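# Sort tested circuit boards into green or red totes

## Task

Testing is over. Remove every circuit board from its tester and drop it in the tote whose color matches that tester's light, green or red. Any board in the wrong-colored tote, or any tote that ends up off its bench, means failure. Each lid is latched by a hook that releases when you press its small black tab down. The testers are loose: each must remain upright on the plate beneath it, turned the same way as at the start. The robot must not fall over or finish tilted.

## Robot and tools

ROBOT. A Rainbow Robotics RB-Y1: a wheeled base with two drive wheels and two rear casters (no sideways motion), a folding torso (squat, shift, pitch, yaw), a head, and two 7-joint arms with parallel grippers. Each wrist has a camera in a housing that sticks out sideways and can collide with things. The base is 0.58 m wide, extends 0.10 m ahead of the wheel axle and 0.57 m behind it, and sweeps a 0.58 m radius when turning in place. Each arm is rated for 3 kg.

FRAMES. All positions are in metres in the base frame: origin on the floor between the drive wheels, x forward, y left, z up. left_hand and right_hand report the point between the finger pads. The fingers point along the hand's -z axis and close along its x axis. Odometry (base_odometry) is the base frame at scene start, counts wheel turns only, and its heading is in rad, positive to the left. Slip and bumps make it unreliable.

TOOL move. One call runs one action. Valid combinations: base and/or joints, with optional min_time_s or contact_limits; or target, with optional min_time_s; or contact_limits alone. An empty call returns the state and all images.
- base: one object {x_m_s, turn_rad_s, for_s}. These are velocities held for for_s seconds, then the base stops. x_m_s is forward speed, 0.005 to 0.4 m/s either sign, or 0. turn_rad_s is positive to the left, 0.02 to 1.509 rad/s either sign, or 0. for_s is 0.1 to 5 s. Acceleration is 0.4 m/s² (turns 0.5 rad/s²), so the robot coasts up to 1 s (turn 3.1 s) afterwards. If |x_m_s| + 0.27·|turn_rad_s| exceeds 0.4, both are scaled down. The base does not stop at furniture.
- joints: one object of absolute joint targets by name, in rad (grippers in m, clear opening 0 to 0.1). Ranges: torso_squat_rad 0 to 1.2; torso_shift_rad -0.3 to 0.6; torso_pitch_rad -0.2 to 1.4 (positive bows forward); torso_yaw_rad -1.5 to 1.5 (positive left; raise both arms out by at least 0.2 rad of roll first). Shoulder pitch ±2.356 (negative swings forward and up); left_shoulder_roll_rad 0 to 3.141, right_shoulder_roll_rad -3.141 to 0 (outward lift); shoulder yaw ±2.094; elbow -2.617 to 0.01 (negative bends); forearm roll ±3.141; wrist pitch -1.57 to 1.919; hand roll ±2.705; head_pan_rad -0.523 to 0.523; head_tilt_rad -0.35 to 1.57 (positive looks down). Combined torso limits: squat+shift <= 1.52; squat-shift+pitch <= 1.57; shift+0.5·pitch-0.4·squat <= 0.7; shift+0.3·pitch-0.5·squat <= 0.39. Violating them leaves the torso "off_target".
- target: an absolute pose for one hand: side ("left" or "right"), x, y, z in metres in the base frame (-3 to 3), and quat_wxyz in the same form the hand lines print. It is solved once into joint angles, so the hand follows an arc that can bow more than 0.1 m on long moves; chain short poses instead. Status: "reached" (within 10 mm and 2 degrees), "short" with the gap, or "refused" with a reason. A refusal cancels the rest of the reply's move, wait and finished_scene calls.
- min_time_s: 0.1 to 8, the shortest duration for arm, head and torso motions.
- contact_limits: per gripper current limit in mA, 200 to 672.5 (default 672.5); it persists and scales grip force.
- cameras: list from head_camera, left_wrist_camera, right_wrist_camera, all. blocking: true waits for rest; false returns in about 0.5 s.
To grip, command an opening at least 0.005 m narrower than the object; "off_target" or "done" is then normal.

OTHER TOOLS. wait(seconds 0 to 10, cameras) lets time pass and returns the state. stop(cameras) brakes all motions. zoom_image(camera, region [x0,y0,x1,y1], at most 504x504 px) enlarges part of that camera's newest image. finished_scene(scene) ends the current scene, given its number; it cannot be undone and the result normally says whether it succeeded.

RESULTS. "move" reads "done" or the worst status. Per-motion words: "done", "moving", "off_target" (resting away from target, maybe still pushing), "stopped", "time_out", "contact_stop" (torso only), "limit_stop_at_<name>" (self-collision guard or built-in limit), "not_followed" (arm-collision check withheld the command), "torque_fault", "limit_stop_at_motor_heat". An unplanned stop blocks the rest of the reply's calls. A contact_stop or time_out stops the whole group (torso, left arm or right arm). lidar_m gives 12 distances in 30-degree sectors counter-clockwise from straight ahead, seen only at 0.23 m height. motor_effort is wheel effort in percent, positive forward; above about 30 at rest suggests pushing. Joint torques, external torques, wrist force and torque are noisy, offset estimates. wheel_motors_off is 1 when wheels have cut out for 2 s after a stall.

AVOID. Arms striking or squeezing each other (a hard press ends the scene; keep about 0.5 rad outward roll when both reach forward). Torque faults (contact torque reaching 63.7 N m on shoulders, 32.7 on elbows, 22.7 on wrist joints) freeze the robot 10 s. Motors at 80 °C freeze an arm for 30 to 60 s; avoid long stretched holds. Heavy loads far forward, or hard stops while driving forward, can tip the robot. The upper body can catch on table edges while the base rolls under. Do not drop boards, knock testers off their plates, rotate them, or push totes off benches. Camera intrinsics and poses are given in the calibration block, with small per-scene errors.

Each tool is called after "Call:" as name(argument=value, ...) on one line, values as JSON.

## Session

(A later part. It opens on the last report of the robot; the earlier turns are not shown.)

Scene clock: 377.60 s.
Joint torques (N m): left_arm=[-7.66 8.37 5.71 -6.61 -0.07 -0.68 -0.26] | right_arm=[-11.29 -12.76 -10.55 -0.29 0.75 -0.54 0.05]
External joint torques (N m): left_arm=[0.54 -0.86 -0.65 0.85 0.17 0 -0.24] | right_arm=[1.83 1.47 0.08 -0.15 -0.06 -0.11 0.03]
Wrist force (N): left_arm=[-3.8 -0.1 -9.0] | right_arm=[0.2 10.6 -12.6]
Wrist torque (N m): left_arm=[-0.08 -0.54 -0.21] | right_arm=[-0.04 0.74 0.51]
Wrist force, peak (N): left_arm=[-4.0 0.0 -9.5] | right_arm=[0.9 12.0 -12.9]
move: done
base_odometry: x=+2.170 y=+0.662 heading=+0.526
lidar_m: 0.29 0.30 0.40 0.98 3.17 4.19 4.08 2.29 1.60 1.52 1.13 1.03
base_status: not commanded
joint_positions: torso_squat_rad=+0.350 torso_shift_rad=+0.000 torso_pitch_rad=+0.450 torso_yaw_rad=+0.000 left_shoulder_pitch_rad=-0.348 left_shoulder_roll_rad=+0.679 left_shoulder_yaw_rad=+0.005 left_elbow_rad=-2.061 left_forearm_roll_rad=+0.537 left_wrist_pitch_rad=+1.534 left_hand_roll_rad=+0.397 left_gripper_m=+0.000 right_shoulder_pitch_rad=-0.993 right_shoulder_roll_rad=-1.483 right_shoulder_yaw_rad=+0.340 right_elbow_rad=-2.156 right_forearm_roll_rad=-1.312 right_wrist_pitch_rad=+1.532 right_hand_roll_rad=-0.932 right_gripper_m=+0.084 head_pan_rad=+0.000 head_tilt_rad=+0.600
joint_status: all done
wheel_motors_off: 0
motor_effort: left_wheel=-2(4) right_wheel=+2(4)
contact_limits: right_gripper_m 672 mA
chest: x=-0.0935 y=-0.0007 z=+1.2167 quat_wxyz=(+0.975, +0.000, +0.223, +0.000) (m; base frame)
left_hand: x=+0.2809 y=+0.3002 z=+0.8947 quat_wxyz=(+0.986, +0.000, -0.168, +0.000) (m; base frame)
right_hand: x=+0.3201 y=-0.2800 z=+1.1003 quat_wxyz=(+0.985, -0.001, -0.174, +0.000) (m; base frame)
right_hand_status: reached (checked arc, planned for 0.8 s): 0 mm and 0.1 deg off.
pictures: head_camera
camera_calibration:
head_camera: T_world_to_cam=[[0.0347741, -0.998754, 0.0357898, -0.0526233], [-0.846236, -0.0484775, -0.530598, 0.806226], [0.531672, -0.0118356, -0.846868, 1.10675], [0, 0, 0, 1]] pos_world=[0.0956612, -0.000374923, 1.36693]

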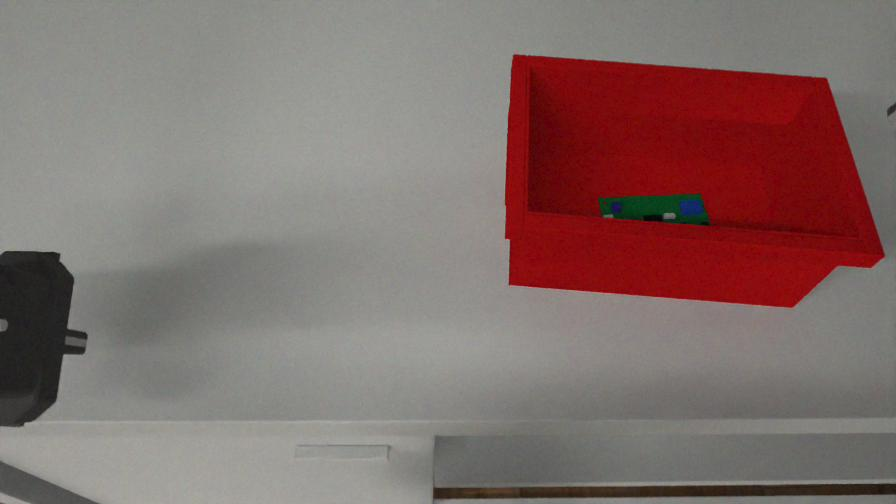

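Call:
move(base={"x_m_s":-0.3,"for_s":2.33})

Call:
move(base={"turn_rad_s":0.9,"for_s":2.844}, joints={"torso_pitch_rad":0.2,"head_tilt_rad":0.45})

Call:
move(base={"x_m_s":0.4,"for_s":5}, cameras=["head_camera"])

Scene clock: 387.80 s.
Joint torques (N m): left_arm=[-7.76 7.91 5.86 -6.67 -0.01 -0.71 -0.25] | right_arm=[-11.36 -12.72 -10.51 -0.23 0.64 -0.54 0.02]
External joint torques (N m): left_arm=[0.44 -1.31 -0.5 0.79 0.23 -0.03 -0.23] | right_arm=[1.76 1.51 0.12 -0.09 -0.17 -0.1 0]
Wrist force (N): left_arm=[-3.7 0.3 -9.1] | right_arm=[0.0 10.8 -12.9]
Wrist torque (N m): left_arm=[-0.12 -0.55 -0.19] | right_arm=[-0.06 0.75 0.51]
Wrist force, peak (N): left_arm=[-4.1 0.1 -9.3] | right_arm=[0.1 10.9 -13.2]
move: done
base_odometry: x=+1.564 y=+0.311 heading=+0.525
lidar_m: 1.00 1.02 1.33 3.05 3.15 3.49 3.38 2.35 1.64 1.56 1.49 1.53
base_status: done (sent for 2.33 of 2.33 s)
joint_positions: torso_squat_rad=+0.350 torso_shift_rad=+0.000 torso_pitch_rad=+0.450 torso_yaw_rad=+0.000 left_shoulder_pitch_rad=-0.348 left_shoulder_roll_rad=+0.679 left_shoulder_yaw_rad=+0.005 left_elbow_rad=-2.061 left_forearm_roll_rad=+0.537 left_wrist_pitch_rad=+1.534 left_hand_roll_rad=+0.397 left_gripper_m=+0.000 right_shoulder_pitch_rad=-0.993 right_shoulder_roll_rad=-1.483 right_shoulder_yaw_rad=+0.340 right_elbow_rad=-2.156 right_forearm_roll_rad=-1.312 right_wrist_pitch_rad=+1.532 right_hand_roll_rad=-0.932 right_gripper_m=+0.084 head_pan_rad=+0.000 head_tilt_rad=+0.600
joint_status: not commanded
wheel_motors_off: 0
motor_effort: left_wheel=+0(23) right_wheel=+5(21)
contact_limits: right_gripper_m 672 mA
chest: x=-0.0935 y=-0.0007 z=+1.2167 quat_wxyz=(+0.975, +0.000, +0.223, +0.000) (m; base frame)
left_hand: x=+0.2809 y=+0.3002 z=+0.8947 quat_wxyz=(+0.986, +0.000, -0.168, +0.000) (m; base frame)
right_hand: x=+0.3201 y=-0.2800 z=+1.1003 quat_wxyz=(+0.985, -0.001, -0.174, +0.000) (m; base frame)
pictures: none

Scene clock: 392.77 s.
Joint torques (N m): left_arm=[-11.46 8.35 6.23 -6.07 -0.08 -1 -0.23] | right_arm=[-12.15 -11.02 -10.26 1.26 0.93 -0.83 0.1]
External joint torques (N m): left_arm=[0.56 -1.26 -0.58 0.83 0.33 0.08 -0.2] | right_arm=[1.76 1.5 0.13 -0.12 -0.22 -0.12 0.07]
Wrist force (N): left_arm=[-5.0 -0.2 -8.5] | right_arm=[-1.8 10.9 -11.9]
Wrist torque (N m): left_arm=[-0.05 -0.60 -0.17] | right_arm=[-0.07 0.59 0.50]
Wrist force, peak (N): left_arm=[-5.1 -0.1 -8.9] | right_arm=[-0.3 10.9 -13.1]
move: done
base_odometry: x=+1.564 y=+0.311 heading=+3.075
lidar_m: 3.60 3.37 2.53 1.66 1.53 1.54 1.48 1.03 1.04 1.37 2.53 3.11
base_status: done (sent for 2.83 of 2.83 s)
joint_positions: torso_squat_rad=+0.350 torso_shift_rad=+0.000 torso_pitch_rad=+0.200 torso_yaw_rad=+0.000 left_shoulder_pitch_rad=-0.348 left_shoulder_roll_rad=+0.679 left_shoulder_yaw_rad=+0.005 left_elbow_rad=-2.061 left_forearm_roll_rad=+0.537 left_wrist_pitch_rad=+1.534 left_hand_roll_rad=+0.397 left_gripper_m=+0.000 right_shoulder_pitch_rad=-0.993 right_shoulder_roll_rad=-1.483 right_shoulder_yaw_rad=+0.339 right_elbow_rad=-2.156 right_forearm_roll_rad=-1.312 right_wrist_pitch_rad=+1.532 right_hand_roll_rad=-0.932 right_gripper_m=+0.084 head_pan_rad=+0.000 head_tilt_rad=+0.450
joint_status: all done
wheel_motors_off: 0
motor_effort: left_wheel=+3(25) right_wheel=+3(27)
contact_limits: right_gripper_m 672 mA
chest: x=-0.1667 y=-0.0007 z=+1.2413 quat_wxyz=(+0.995, +0.000, +0.100, +0.000) (m; base frame)
left_hand: x=+0.2758 y=+0.3001 z=+1.0220 quat_wxyz=(+0.957, +0.000, -0.289, +0.000) (m; base frame)
right_hand: x=+0.2628 y=-0.2801 z=+1.2309 quat_wxyz=(+0.955, -0.001, -0.295, +0.000) (m; base frame)
pictures: none

Scene clock: 399.33 s.
Joint torques (N m): left_arm=[-11.31 8.35 6.21 -6.05 -0.1 -1.02 -0.29] | right_arm=[-12.26 -11.01 -10.05 1.18 0.94 -0.83 0.07]
External joint torques (N m): left_arm=[0.71 -1.26 -0.59 0.86 0.31 0.05 -0.26] | right_arm=[1.65 1.51 0.35 -0.21 -0.21 -0.12 0.04]
Wrist force (N): left_arm=[-5.3 0.0 -8.3] | right_arm=[-1.5 10.9 -12.1]
Wrist torque (N m): left_arm=[-0.07 -0.63 -0.18] | right_arm=[-0.08 0.65 0.50]
Wrist force, peak (N): left_arm=[-5.1 0.1 -8.8] | right_arm=[-1.3 11.3 -12.3]
move: done
base_odometry: x=-0.431 y=+0.444 heading=+3.075
lidar_m: 2.25 1.72 1.70 2.51 2.75 2.78 2.84 2.60 2.72 2.02 1.85 1.87
base_status: done (sent for 5 of 5 s)
joint_positions: torso_squat_rad=+0.350 torso_shift_rad=+0.000 torso_pitch_rad=+0.200 torso_yaw_rad=+0.000 left_shoulder_pitch_rad=-0.348 left_shoulder_roll_rad=+0.679 left_shoulder_yaw_rad=+0.005 left_elbow_rad=-2.061 left_forearm_roll_rad=+0.537 left_wrist_pitch_rad=+1.534 left_hand_roll_rad=+0.397 left_gripper_m=+0.000 right_shoulder_pitch_rad=-0.993 right_shoulder_roll_rad=-1.483 right_shoulder_yaw_rad=+0.339 right_elbow_rad=-2.156 right_forearm_roll_rad=-1.312 right_wrist_pitch_rad=+1.532 right_hand_roll_rad=-0.932 right_gripper_m=+0.084 head_pan_rad=+0.000 head_tilt_rad=+0.450
joint_status: not commanded
wheel_motors_off: 0
motor_effort: left_wheel=+0(29) right_wheel=-3(31)
contact_limits: right_gripper_m 672 mA
chest: x=-0.1666 y=-0.0007 z=+1.2413 quat_wxyz=(+0.995, +0.000, +0.100, +0.000) (m; base frame)
left_hand: x=+0.2759 y=+0.3001 z=+1.0219 quat_wxyz=(+0.957, +0.000, -0.289, +0.000) (m; base frame)
right_hand: x=+0.2629 y=-0.2801 z=+1.2308 quat_wxyz=(+0.955, -0.001, -0.295, +0.000) (m; base frame)
pictures: head_camera
camera_calibration:
head_camera: T_world_to_cam=[[0.0178191, -0.998761, 0.0464545, -0.0671819], [-0.572955, -0.0482767, -0.818164, 1.17103], [0.819393, -0.0120373, -0.573105, 0.84648], [0, 0, 0, 1]] pos_world=[-0.0214586, -0.000375988, 1.44633]

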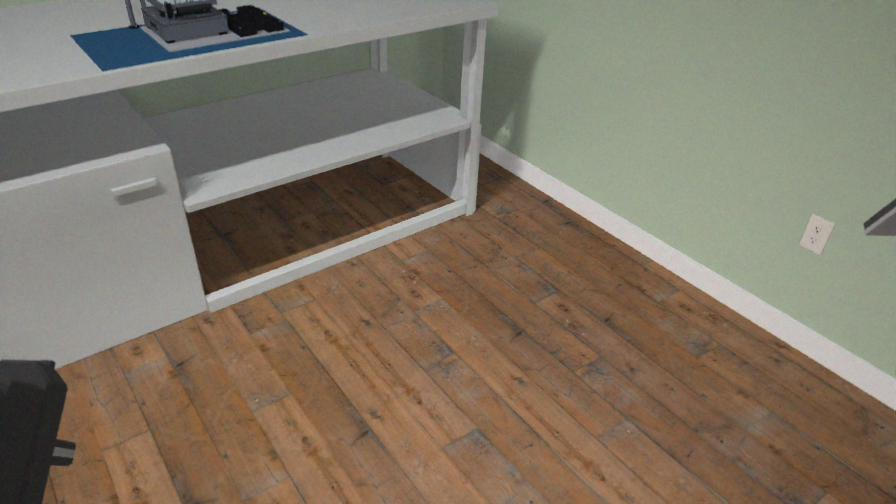

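Call:
move(base={"turn_rad_s":0.4,"for_s":1.25})

Call:
move(base={"x_m_s":0.38,"for_s":2.0})

Call:
move(base={"turn_rad_s":0.1,"for_s":1.0}, cameras=["head_camera"])

Scene clock: 409.43 s.
Joint torques (N m): left_arm=[-11.3 8.52 6.29 -6.02 -0.19 -0.98 -0.28] | right_arm=[-11.98 -11.32 -10.08 1.26 0.96 -0.72 0.01]
External joint torques (N m): left_arm=[0.72 -1.09 -0.52 0.88 0.22 0.1 -0.25] | right_arm=[1.93 1.2 0.32 -0.12 -0.19 -0.01 -0.02]
Wrist force (N): left_arm=[-5.2 -0.2 -8.5] | right_arm=[-1.4 10.5 -12.1]
Wrist torque (N m): left_arm=[-0.05 -0.63 -0.18] | right_arm=[-0.03 0.65 0.51]
Wrist force, peak (N): left_arm=[-5.4 0.1 -8.7] | right_arm=[-1.4 11.2 -12.3]
move: done
base_odometry: x=-0.431 y=+0.444 heading=-2.702
lidar_m: 1.72 1.70 2.51 2.75 2.77 2.82 2.56 2.72 2.06 1.87 1.87 2.26
base_status: done (sent for 1.27 of 1.27 s)
joint_positions: torso_squat_rad=+0.350 torso_shift_rad=+0.000 torso_pitch_rad=+0.200 torso_yaw_rad=+0.000 left_shoulder_pitch_rad=-0.348 left_shoulder_roll_rad=+0.679 left_shoulder_yaw_rad=+0.005 left_elbow_rad=-2.061 left_forearm_roll_rad=+0.537 left_wrist_pitch_rad=+1.534 left_hand_roll_rad=+0.397 left_gripper_m=+0.000 right_shoulder_pitch_rad=-0.993 right_shoulder_roll_rad=-1.483 right_shoulder_yaw_rad=+0.339 right_elbow_rad=-2.156 right_forearm_roll_rad=-1.312 right_wrist_pitch_rad=+1.532 right_hand_roll_rad=-0.932 right_gripper_m=+0.084 head_pan_rad=+0.000 head_tilt_rad=+0.450
joint_status: not commanded
wheel_motors_off: 0
motor_effort: left_wheel=+0(27) right_wheel=+3(26)
contact_limits: right_gripper_m 672 mA
chest: x=-0.1666 y=-0.0007 z=+1.2413 quat_wxyz=(+0.995, +0.000, +0.100, +0.000) (m; base frame)
left_hand: x=+0.2759 y=+0.3001 z=+1.0219 quat_wxyz=(+0.957, +0.000, -0.289, +0.000) (m; base frame)
right_hand: x=+0.2630 y=-0.2801 z=+1.2308 quat_wxyz=(+0.955, -0.001, -0.295, +0.000) (m; base frame)
pictures: none

Scene clock: 412.70 s.
Joint torques (N m): left_arm=[-11.14 8.38 6.41 -6.11 -0.19 -1.01 -0.29] | right_arm=[-12.13 -11.1 -10.11 1.39 0.94 -0.79 0.07]
External joint torques (N m): left_arm=[0.88 -1.24 -0.4 0.8 0.22 0.07 -0.26] | right_arm=[1.78 1.42 0.29 0 -0.22 -0.08 0.04]
Wrist force (N): left_arm=[-5.2 0.2 -8.5] | right_arm=[-1.4 10.8 -11.7]
Wrist torque (N m): left_arm=[-0.09 -0.63 -0.19] | right_arm=[-0.07 0.65 0.53]
Wrist force, peak (N): left_arm=[-5.5 -0.1 -8.6] | right_arm=[-1.1 11.0 -12.5]
move: done
base_odometry: x=-1.119 y=+0.120 heading=-2.701
lidar_m: 0.96 0.98 1.25 2.59 2.88 3.57 3.32 2.96 1.94 1.75 1.66 1.65
base_status: done (sent for 2 of 2 s)
joint_positions: torso_squat_rad=+0.350 torso_shift_rad=+0.000 torso_pitch_rad=+0.200 torso_yaw_rad=+0.000 left_shoulder_pitch_rad=-0.348 left_shoulder_roll_rad=+0.679 left_shoulder_yaw_rad=+0.005 left_elbow_rad=-2.061 left_forearm_roll_rad=+0.537 left_wrist_pitch_rad=+1.534 left_hand_roll_rad=+0.397 left_gripper_m=+0.000 right_shoulder_pitch_rad=-0.993 right_shoulder_roll_rad=-1.483 right_shoulder_yaw_rad=+0.339 right_elbow_rad=-2.156 right_forearm_roll_rad=-1.312 right_wrist_pitch_rad=+1.532 right_hand_roll_rad=-0.932 right_gripper_m=+0.084 head_pan_rad=+0.000 head_tilt_rad=+0.450
joint_status: not commanded
wheel_motors_off: 0
motor_effort: left_wheel=-1(28) right_wheel=-2(28)
contact_limits: right_gripper_m 672 mA
chest: x=-0.1665 y=-0.0007 z=+1.2413 quat_wxyz=(+0.995, +0.000, +0.100, +0.000) (m; base frame)
left_hand: x=+0.2759 y=+0.3001 z=+1.0219 quat_wxyz=(+0.957, +0.000, -0.289, +0.000) (m; base frame)
right_hand: x=+0.2630 y=-0.2801 z=+1.2308 quat_wxyz=(+0.955, -0.001, -0.295, +0.000) (m; base frame)
pictures: none

Scene clock: 414.20 s.
Joint torques (N m): left_arm=[-11.23 8.23 6.26 -6.08 -0.18 -0.97 -0.28] | right_arm=[-12.16 -11.19 -10.11 1.41 0.98 -0.75 0.03]
External joint torques (N m): left_arm=[0.79 -1.38 -0.55 0.83 0.22 0.11 -0.25] | right_arm=[1.74 1.33 0.29 0.02 -0.17 -0.04 0]
Wrist force (N): left_arm=[-5.1 0.0 -8.3] | right_arm=[-1.4 10.6 -12.0]
Wrist torque (N m): left_arm=[-0.07 -0.60 -0.20] | right_arm=[-0.05 0.66 0.51]
Wrist force, peak (N): left_arm=[-5.4 -0.3 -8.6] | right_arm=[-1.7 11.0 -12.3]
move: done
base_odometry: x=-1.119 y=+0.120 heading=-2.602
lidar_m: 0.97 0.99 2.15 2.86 2.93 3.52 3.32 2.65 1.87 1.77 1.65 1.73
base_status: done (sent for 1 of 1 s)
joint_positions: torso_squat_rad=+0.350 torso_shift_rad=+0.000 torso_pitch_rad=+0.200 torso_yaw_rad=+0.000 left_shoulder_pitch_rad=-0.348 left_shoulder_roll_rad=+0.679 left_shoulder_yaw_rad=+0.005 left_elbow_rad=-2.061 left_forearm_roll_rad=+0.537 left_wrist_pitch_rad=+1.534 left_hand_roll_rad=+0.397 left_gripper_m=+0.000 right_shoulder_pitch_rad=-0.993 right_shoulder_roll_rad=-1.483 right_shoulder_yaw_rad=+0.339 right_elbow_rad=-2.156 right_forearm_roll_rad=-1.312 right_wrist_pitch_rad=+1.532 right_hand_roll_rad=-0.932 right_gripper_m=+0.084 head_pan_rad=+0.000 head_tilt_rad=+0.450
joint_status: not commanded
wheel_motors_off: 0
motor_effort: left_wheel=-5(27) right_wheel=+1(25)
contact_limits: right_gripper_m 672 mA
chest: x=-0.1666 y=-0.0007 z=+1.2413 quat_wxyz=(+0.995, +0.000, +0.100, +0.000) (m; base frame)
left_hand: x=+0.2759 y=+0.3001 z=+1.0219 quat_wxyz=(+0.957, +0.000, -0.289, +0.000) (m; base frame)
right_hand: x=+0.2630 y=-0.2800 z=+1.2308 quat_wxyz=(+0.955, -0.001, -0.295, +0.000) (m; base frame)
pictures: head_camera
camera_calibration:
head_camera: T_world_to_cam=[[0.01782, -0.998761, 0.0464557, -0.0671836], [-0.572955, -0.0482783, -0.818164, 1.17103], [0.819393, -0.0120373, -0.573105, 0.84648], [0, 0, 0, 1]] pos_world=[-0.0214586, -0.000375982, 1.44633]

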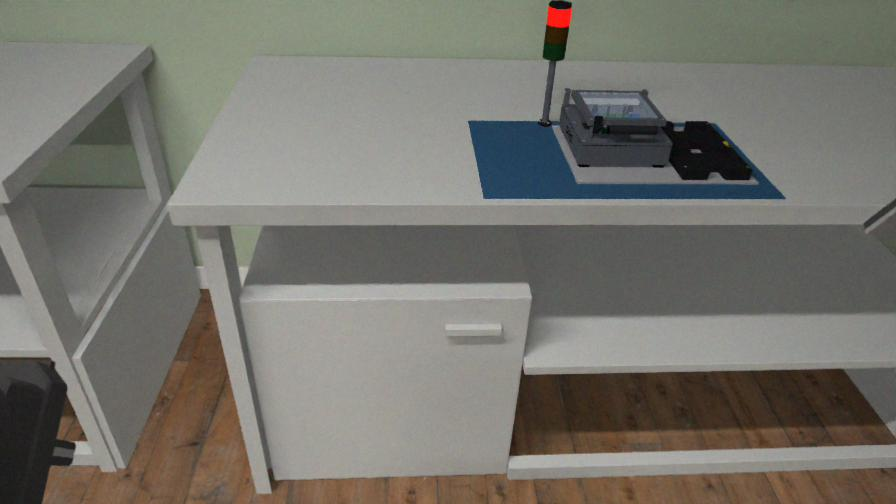

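Call:
move(base={"turn_rad_s":-0.045,"for_s":1.0}, joints={"torso_pitch_rad":0.45,"head_tilt_rad":0.55,"right_gripper_m":0})

Call:
move(target={"side":"right","x":0.28,"y":-0.3,"z":1.06,"quat_wxyz":[0.985,0,-0.174,0]}, min_time_s=1.5)

Call:
move(base={"x_m_s":0.3,"for_s":2.4})

Call:
move(base={"turn_rad_s":0.045,"for_s":1.0}, cameras=["head_camera","right_wrist_camera"])

Scene clock: 423.27 s.
Joint torques (N m): left_arm=[-7.72 8.16 6.05 -6.55 -0.05 -0.57 -0.25] | right_arm=[-11.18 -12.85 -10.15 -0.06 0.54 -0.55 0.1]
External joint torques (N m): left_arm=[0.48 -1.07 -0.31 0.91 0.18 0.11 -0.23] | right_arm=[1.94 1.38 0.48 0.07 -0.26 -0.12 0.08]
Wrist force (N): left_arm=[-3.8 0.0 -8.8] | right_arm=[-0.1 11.1 -12.6]
Wrist torque (N m): left_arm=[-0.08 -0.55 -0.20] | right_arm=[-0.09 0.71 0.52]
Wrist force, peak (N): left_arm=[-5.3 0.0 -8.7] | right_arm=[-0.1 11.3 -13.1]
move: done
base_odometry: x=-1.119 y=+0.120 heading=-2.646
lidar_m: 0.97 0.99 2.15 2.86 2.91 3.58 3.32 2.80 1.90 1.76 1.66 1.76
base_status: done (sent for 1 of 1 s)
joint_positions: torso_squat_rad=+0.350 torso_shift_rad=+0.000 torso_pitch_rad=+0.450 torso_yaw_rad=+0.000 left_shoulder_pitch_rad=-0.348 left_shoulder_roll_rad=+0.679 left_shoulder_yaw_rad=+0.005 left_elbow_rad=-2.061 left_forearm_roll_rad=+0.537 left_wrist_pitch_rad=+1.534 left_hand_roll_rad=+0.397 left_gripper_m=+0.000 right_shoulder_pitch_rad=-0.993 right_shoulder_roll_rad=-1.483 right_shoulder_yaw_rad=+0.339 right_elbow_rad=-2.156 right_forearm_roll_rad=-1.312 right_wrist_pitch_rad=+1.532 right_hand_roll_rad=-0.932 right_gripper_m=+0.000 head_pan_rad=+0.000 head_tilt_rad=+0.550
joint_status: all done
wheel_motors_off: 0
motor_effort: left_wheel=+4(19) right_wheel=-1(15)
contact_limits: right_gripper_m 672 mA
chest: x=-0.0934 y=-0.0007 z=+1.2167 quat_wxyz=(+0.975, +0.000, +0.223, +0.000) (m; base frame)
left_hand: x=+0.2809 y=+0.3002 z=+0.8946 quat_wxyz=(+0.986, +0.000, -0.167, +0.000) (m; base frame)
right_hand: x=+0.3202 y=-0.2799 z=+1.1002 quat_wxyz=(+0.985, -0.001, -0.174, +0.000) (m; base frame)
pictures: none

Scene clock: 425.10 s.
Joint torques (N m): left_arm=[-7.71 8.11 5.92 -6.59 0.02 -0.59 -0.24] | right_arm=[-7.95 -15.29 -10.66 -0.41 0.81 -0.49 -0.27]
External joint torques (N m): left_arm=[0.48 -1.11 -0.44 0.87 0.25 0.09 -0.22] | right_arm=[2.16 -0.27 -0.52 -0.62 0.01 -0.1 -0.29]
Wrist force (N): left_arm=[-3.8 -0.1 -9.3] | right_arm=[-0.4 11.0 -13.2]
Wrist torque (N m): left_arm=[-0.06 -0.55 -0.21] | right_arm=[-0.09 0.69 0.53]
Wrist force, peak (N): left_arm=[-4.1 0.2 -9.3] | right_arm=[-0.4 11.0 -13.2]
move: done
base_odometry: x=-1.119 y=+0.120 heading=-2.646
lidar_m: 0.97 0.97 2.15 2.86 2.90 3.59 3.32 2.79 1.91 1.77 1.66 1.76
base_status: not commanded
joint_positions: torso_squat_rad=+0.350 torso_shift_rad=+0.000 torso_pitch_rad=+0.450 torso_yaw_rad=+0.000 left_shoulder_pitch_rad=-0.348 left_shoulder_roll_rad=+0.679 left_shoulder_yaw_rad=+0.005 left_elbow_rad=-2.061 left_forearm_roll_rad=+0.537 left_wrist_pitch_rad=+1.534 left_hand_roll_rad=+0.397 left_gripper_m=+0.000 right_shoulder_pitch_rad=-0.635 right_shoulder_roll_rad=-1.680 right_shoulder_yaw_rad=+0.241 right_elbow_rad=-2.311 right_forearm_roll_rad=-1.274 right_wrist_pitch_rad=+1.256 right_hand_roll_rad=-0.995 right_gripper_m=+0.000 head_pan_rad=+0.000 head_tilt_rad=+0.550
joint_status: all done
wheel_motors_off: 0
motor_effort: left_wheel=+5(7) right_wheel=-1(3)
contact_limits: right_gripper_m 672 mA
chest: x=-0.0934 y=-0.0007 z=+1.2167 quat_wxyz=(+0.975, +0.000, +0.223, +0.000) (m; base frame)
left_hand: x=+0.2809 y=+0.3002 z=+0.8946 quat_wxyz=(+0.986, +0.000, -0.167, +0.000) (m; base frame)
right_hand: x=+0.2801 y=-0.2997 z=+1.0602 quat_wxyz=(+0.985, -0.001, -0.173, +0.000) (m; base frame)
right_hand_status: reached (checked arc, planned for 1.5 s): 0 mm and 0.1 deg off.
pictures: none

Scene clock: 428.70 s.
Joint torques (N m): left_arm=[-7.68 7.89 5.73 -6.59 -0.01 -0.62 -0.28] | right_arm=[-8.36 -14.86 -10.12 0.17 0.59 -0.53 -0.3]
External joint torques (N m): left_arm=[0.52 -1.33 -0.63 0.87 0.22 0.07 -0.27] | right_arm=[1.75 0.16 0.02 -0.04 -0.21 -0.13 -0.32]
Wrist force (N): left_arm=[-3.8 0.0 -9.0] | right_arm=[0.1 11.0 -12.9]
Wrist torque (N m): left_arm=[-0.08 -0.54 -0.21] | right_arm=[-0.08 0.73 0.52]
Wrist force, peak (N): left_arm=[-3.9 0.0 -9.4] | right_arm=[-0.5 11.0 -13.3]
move: done
base_odometry: x=-1.752 y=-0.223 heading=-2.646
lidar_m: 0.26 0.26 0.33 0.86 2.98 3.81 4.04 2.68 1.83 1.69 1.27 0.29
base_status: done (sent for 2.4 of 2.4 s)
joint_positions: torso_squat_rad=+0.350 torso_shift_rad=+0.000 torso_pitch_rad=+0.450 torso_yaw_rad=+0.000 left_shoulder_pitch_rad=-0.348 left_shoulder_roll_rad=+0.679 left_shoulder_yaw_rad=+0.005 left_elbow_rad=-2.061 left_forearm_roll_rad=+0.537 left_wrist_pitch_rad=+1.534 left_hand_roll_rad=+0.397 left_gripper_m=+0.000 right_shoulder_pitch_rad=-0.635 right_shoulder_roll_rad=-1.680 right_shoulder_yaw_rad=+0.241 right_elbow_rad=-2.311 right_forearm_roll_rad=-1.274 right_wrist_pitch_rad=+1.256 right_hand_roll_rad=-0.995 right_gripper_m=+0.000 head_pan_rad=+0.000 head_tilt_rad=+0.550
joint_status: not commanded
wheel_motors_off: 0
motor_effort: left_wheel=+3(33) right_wheel=-6(19)
contact_limits: right_gripper_m 672 mA
chest: x=-0.0935 y=-0.0007 z=+1.2167 quat_wxyz=(+0.975, +0.000, +0.223, +0.000) (m; base frame)
left_hand: x=+0.2809 y=+0.3002 z=+0.8946 quat_wxyz=(+0.986, +0.000, -0.167, +0.000) (m; base frame)
right_hand: x=+0.2801 y=-0.2997 z=+1.0602 quat_wxyz=(+0.985, -0.001, -0.173, +0.000) (m; base frame)
pictures: none

Scene clock: 430.10 s.
Joint torques (N m): left_arm=[-7.86 7.95 5.92 -6.68 -0.03 -0.63 -0.3] | right_arm=[-8.22 -14.96 -9.83 0.25 0.68 -0.54 -0.22]
External joint torques (N m): left_arm=[0.34 -1.28 -0.44 0.79 0.21 0.05 -0.28] | right_arm=[1.89 0.06 0.31 0.04 -0.12 -0.15 -0.24]
Wrist force (N): left_arm=[-4.1 -0.1 -9.2] | right_arm=[-0.2 11.1 -12.7]
Wrist torque (N m): left_arm=[-0.08 -0.58 -0.22] | right_arm=[-0.10 0.69 0.52]
Wrist force, peak (N): left_arm=[-4.1 -0.1 -9.2] | right_arm=[-0.4 11.1 -13.1]
move: done
base_odometry: x=-1.752 y=-0.223 heading=-2.601
lidar_m: 0.25 0.27 0.34 1.97 3.00 3.97 4.04 2.54 1.80 1.31 1.28 0.28
base_status: done (sent for 1 of 1 s)
joint_positions: torso_squat_rad=+0.350 torso_shift_rad=+0.000 torso_pitch_rad=+0.450 torso_yaw_rad=+0.000 left_shoulder_pitch_rad=-0.348 left_shoulder_roll_rad=+0.679 left_shoulder_yaw_rad=+0.005 left_elbow_rad=-2.061 left_forearm_roll_rad=+0.537 left_wrist_pitch_rad=+1.534 left_hand_roll_rad=+0.397 left_gripper_m=+0.000 right_shoulder_pitch_rad=-0.635 right_shoulder_roll_rad=-1.680 right_shoulder_yaw_rad=+0.241 right_elbow_rad=-2.311 right_forearm_roll_rad=-1.274 right_wrist_pitch_rad=+1.256 right_hand_roll_rad=-0.995 right_gripper_m=+0.000 head_pan_rad=+0.000 head_tilt_rad=+0.550
joint_status: not commanded
wheel_motors_off: 0
motor_effort: left_wheel=-5(20) right_wheel=+0(16)
contact_limits: right_gripper_m 672 mA
chest: x=-0.0935 y=-0.0007 z=+1.2167 quat_wxyz=(+0.975, +0.000, +0.223, +0.000) (m; base frame)
left_hand: x=+0.2809 y=+0.3002 z=+0.8947 quat_wxyz=(+0.986, +0.000, -0.167, +0.000) (m; base frame)
right_hand: x=+0.2801 y=-0.2997 z=+1.0602 quat_wxyz=(+0.985, -0.001, -0.173, +0.000) (m; base frame)
pictures: head_camera, right_wrist_camera
camera_calibration:
head_camera: T_world_to_cam=[[0.0328863, -0.998753, 0.0375621, -0.0550513], [-0.818703, -0.0484764, -0.572168, 0.863553], [0.573275, -0.0119357, -0.819276, 1.06785], [0, 0, 0, 1]] pos_world=[0.0966297, -0.000375092, 1.37103]
right_wrist_camera: T_world_to_cam=[[-0.933832, 0.0192169, -0.357196, 0.648489], [-0.141869, 0.89677, 0.419138, -0.102623], [0.328377, 0.442079, -0.834706, 0.997229], [0, 0, 0, 1]] pos_world=[0.263553, -0.361287, 1.10704]

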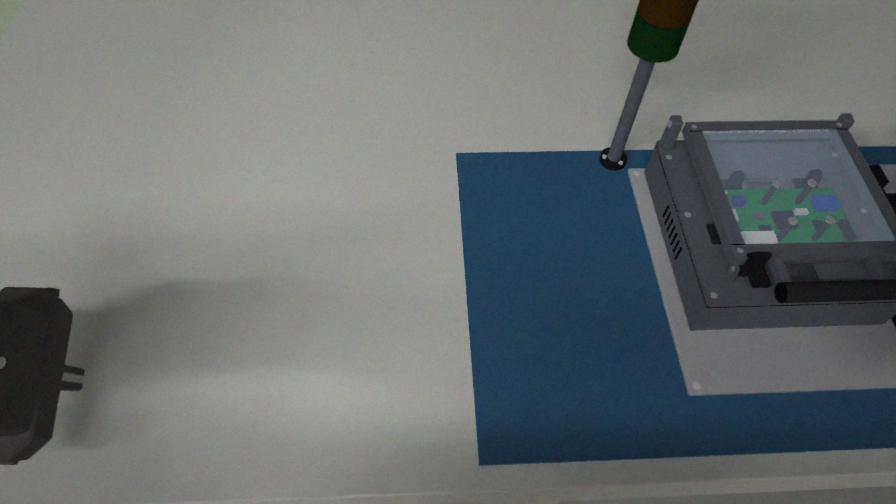

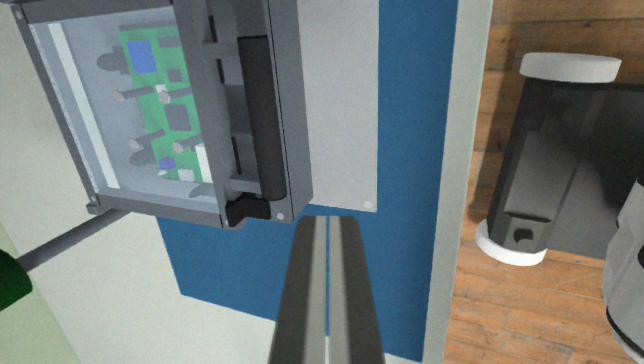

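Call:
zoom_image(camera="right_wrist_camera", region=[180, 130, 340, 240])

Call:
zoom_image(camera="head_camera", region=[680, 200, 896, 320])

Scaled by 3.150 from the camera's 644x364 image, which has a finer 1265x715 frame.

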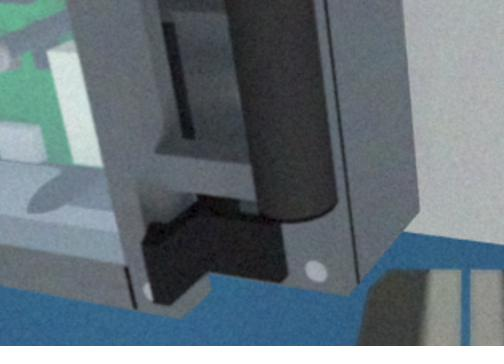

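Scaled by 2.333 from the camera's 896x504 image, which has a finer 1280x720 frame.

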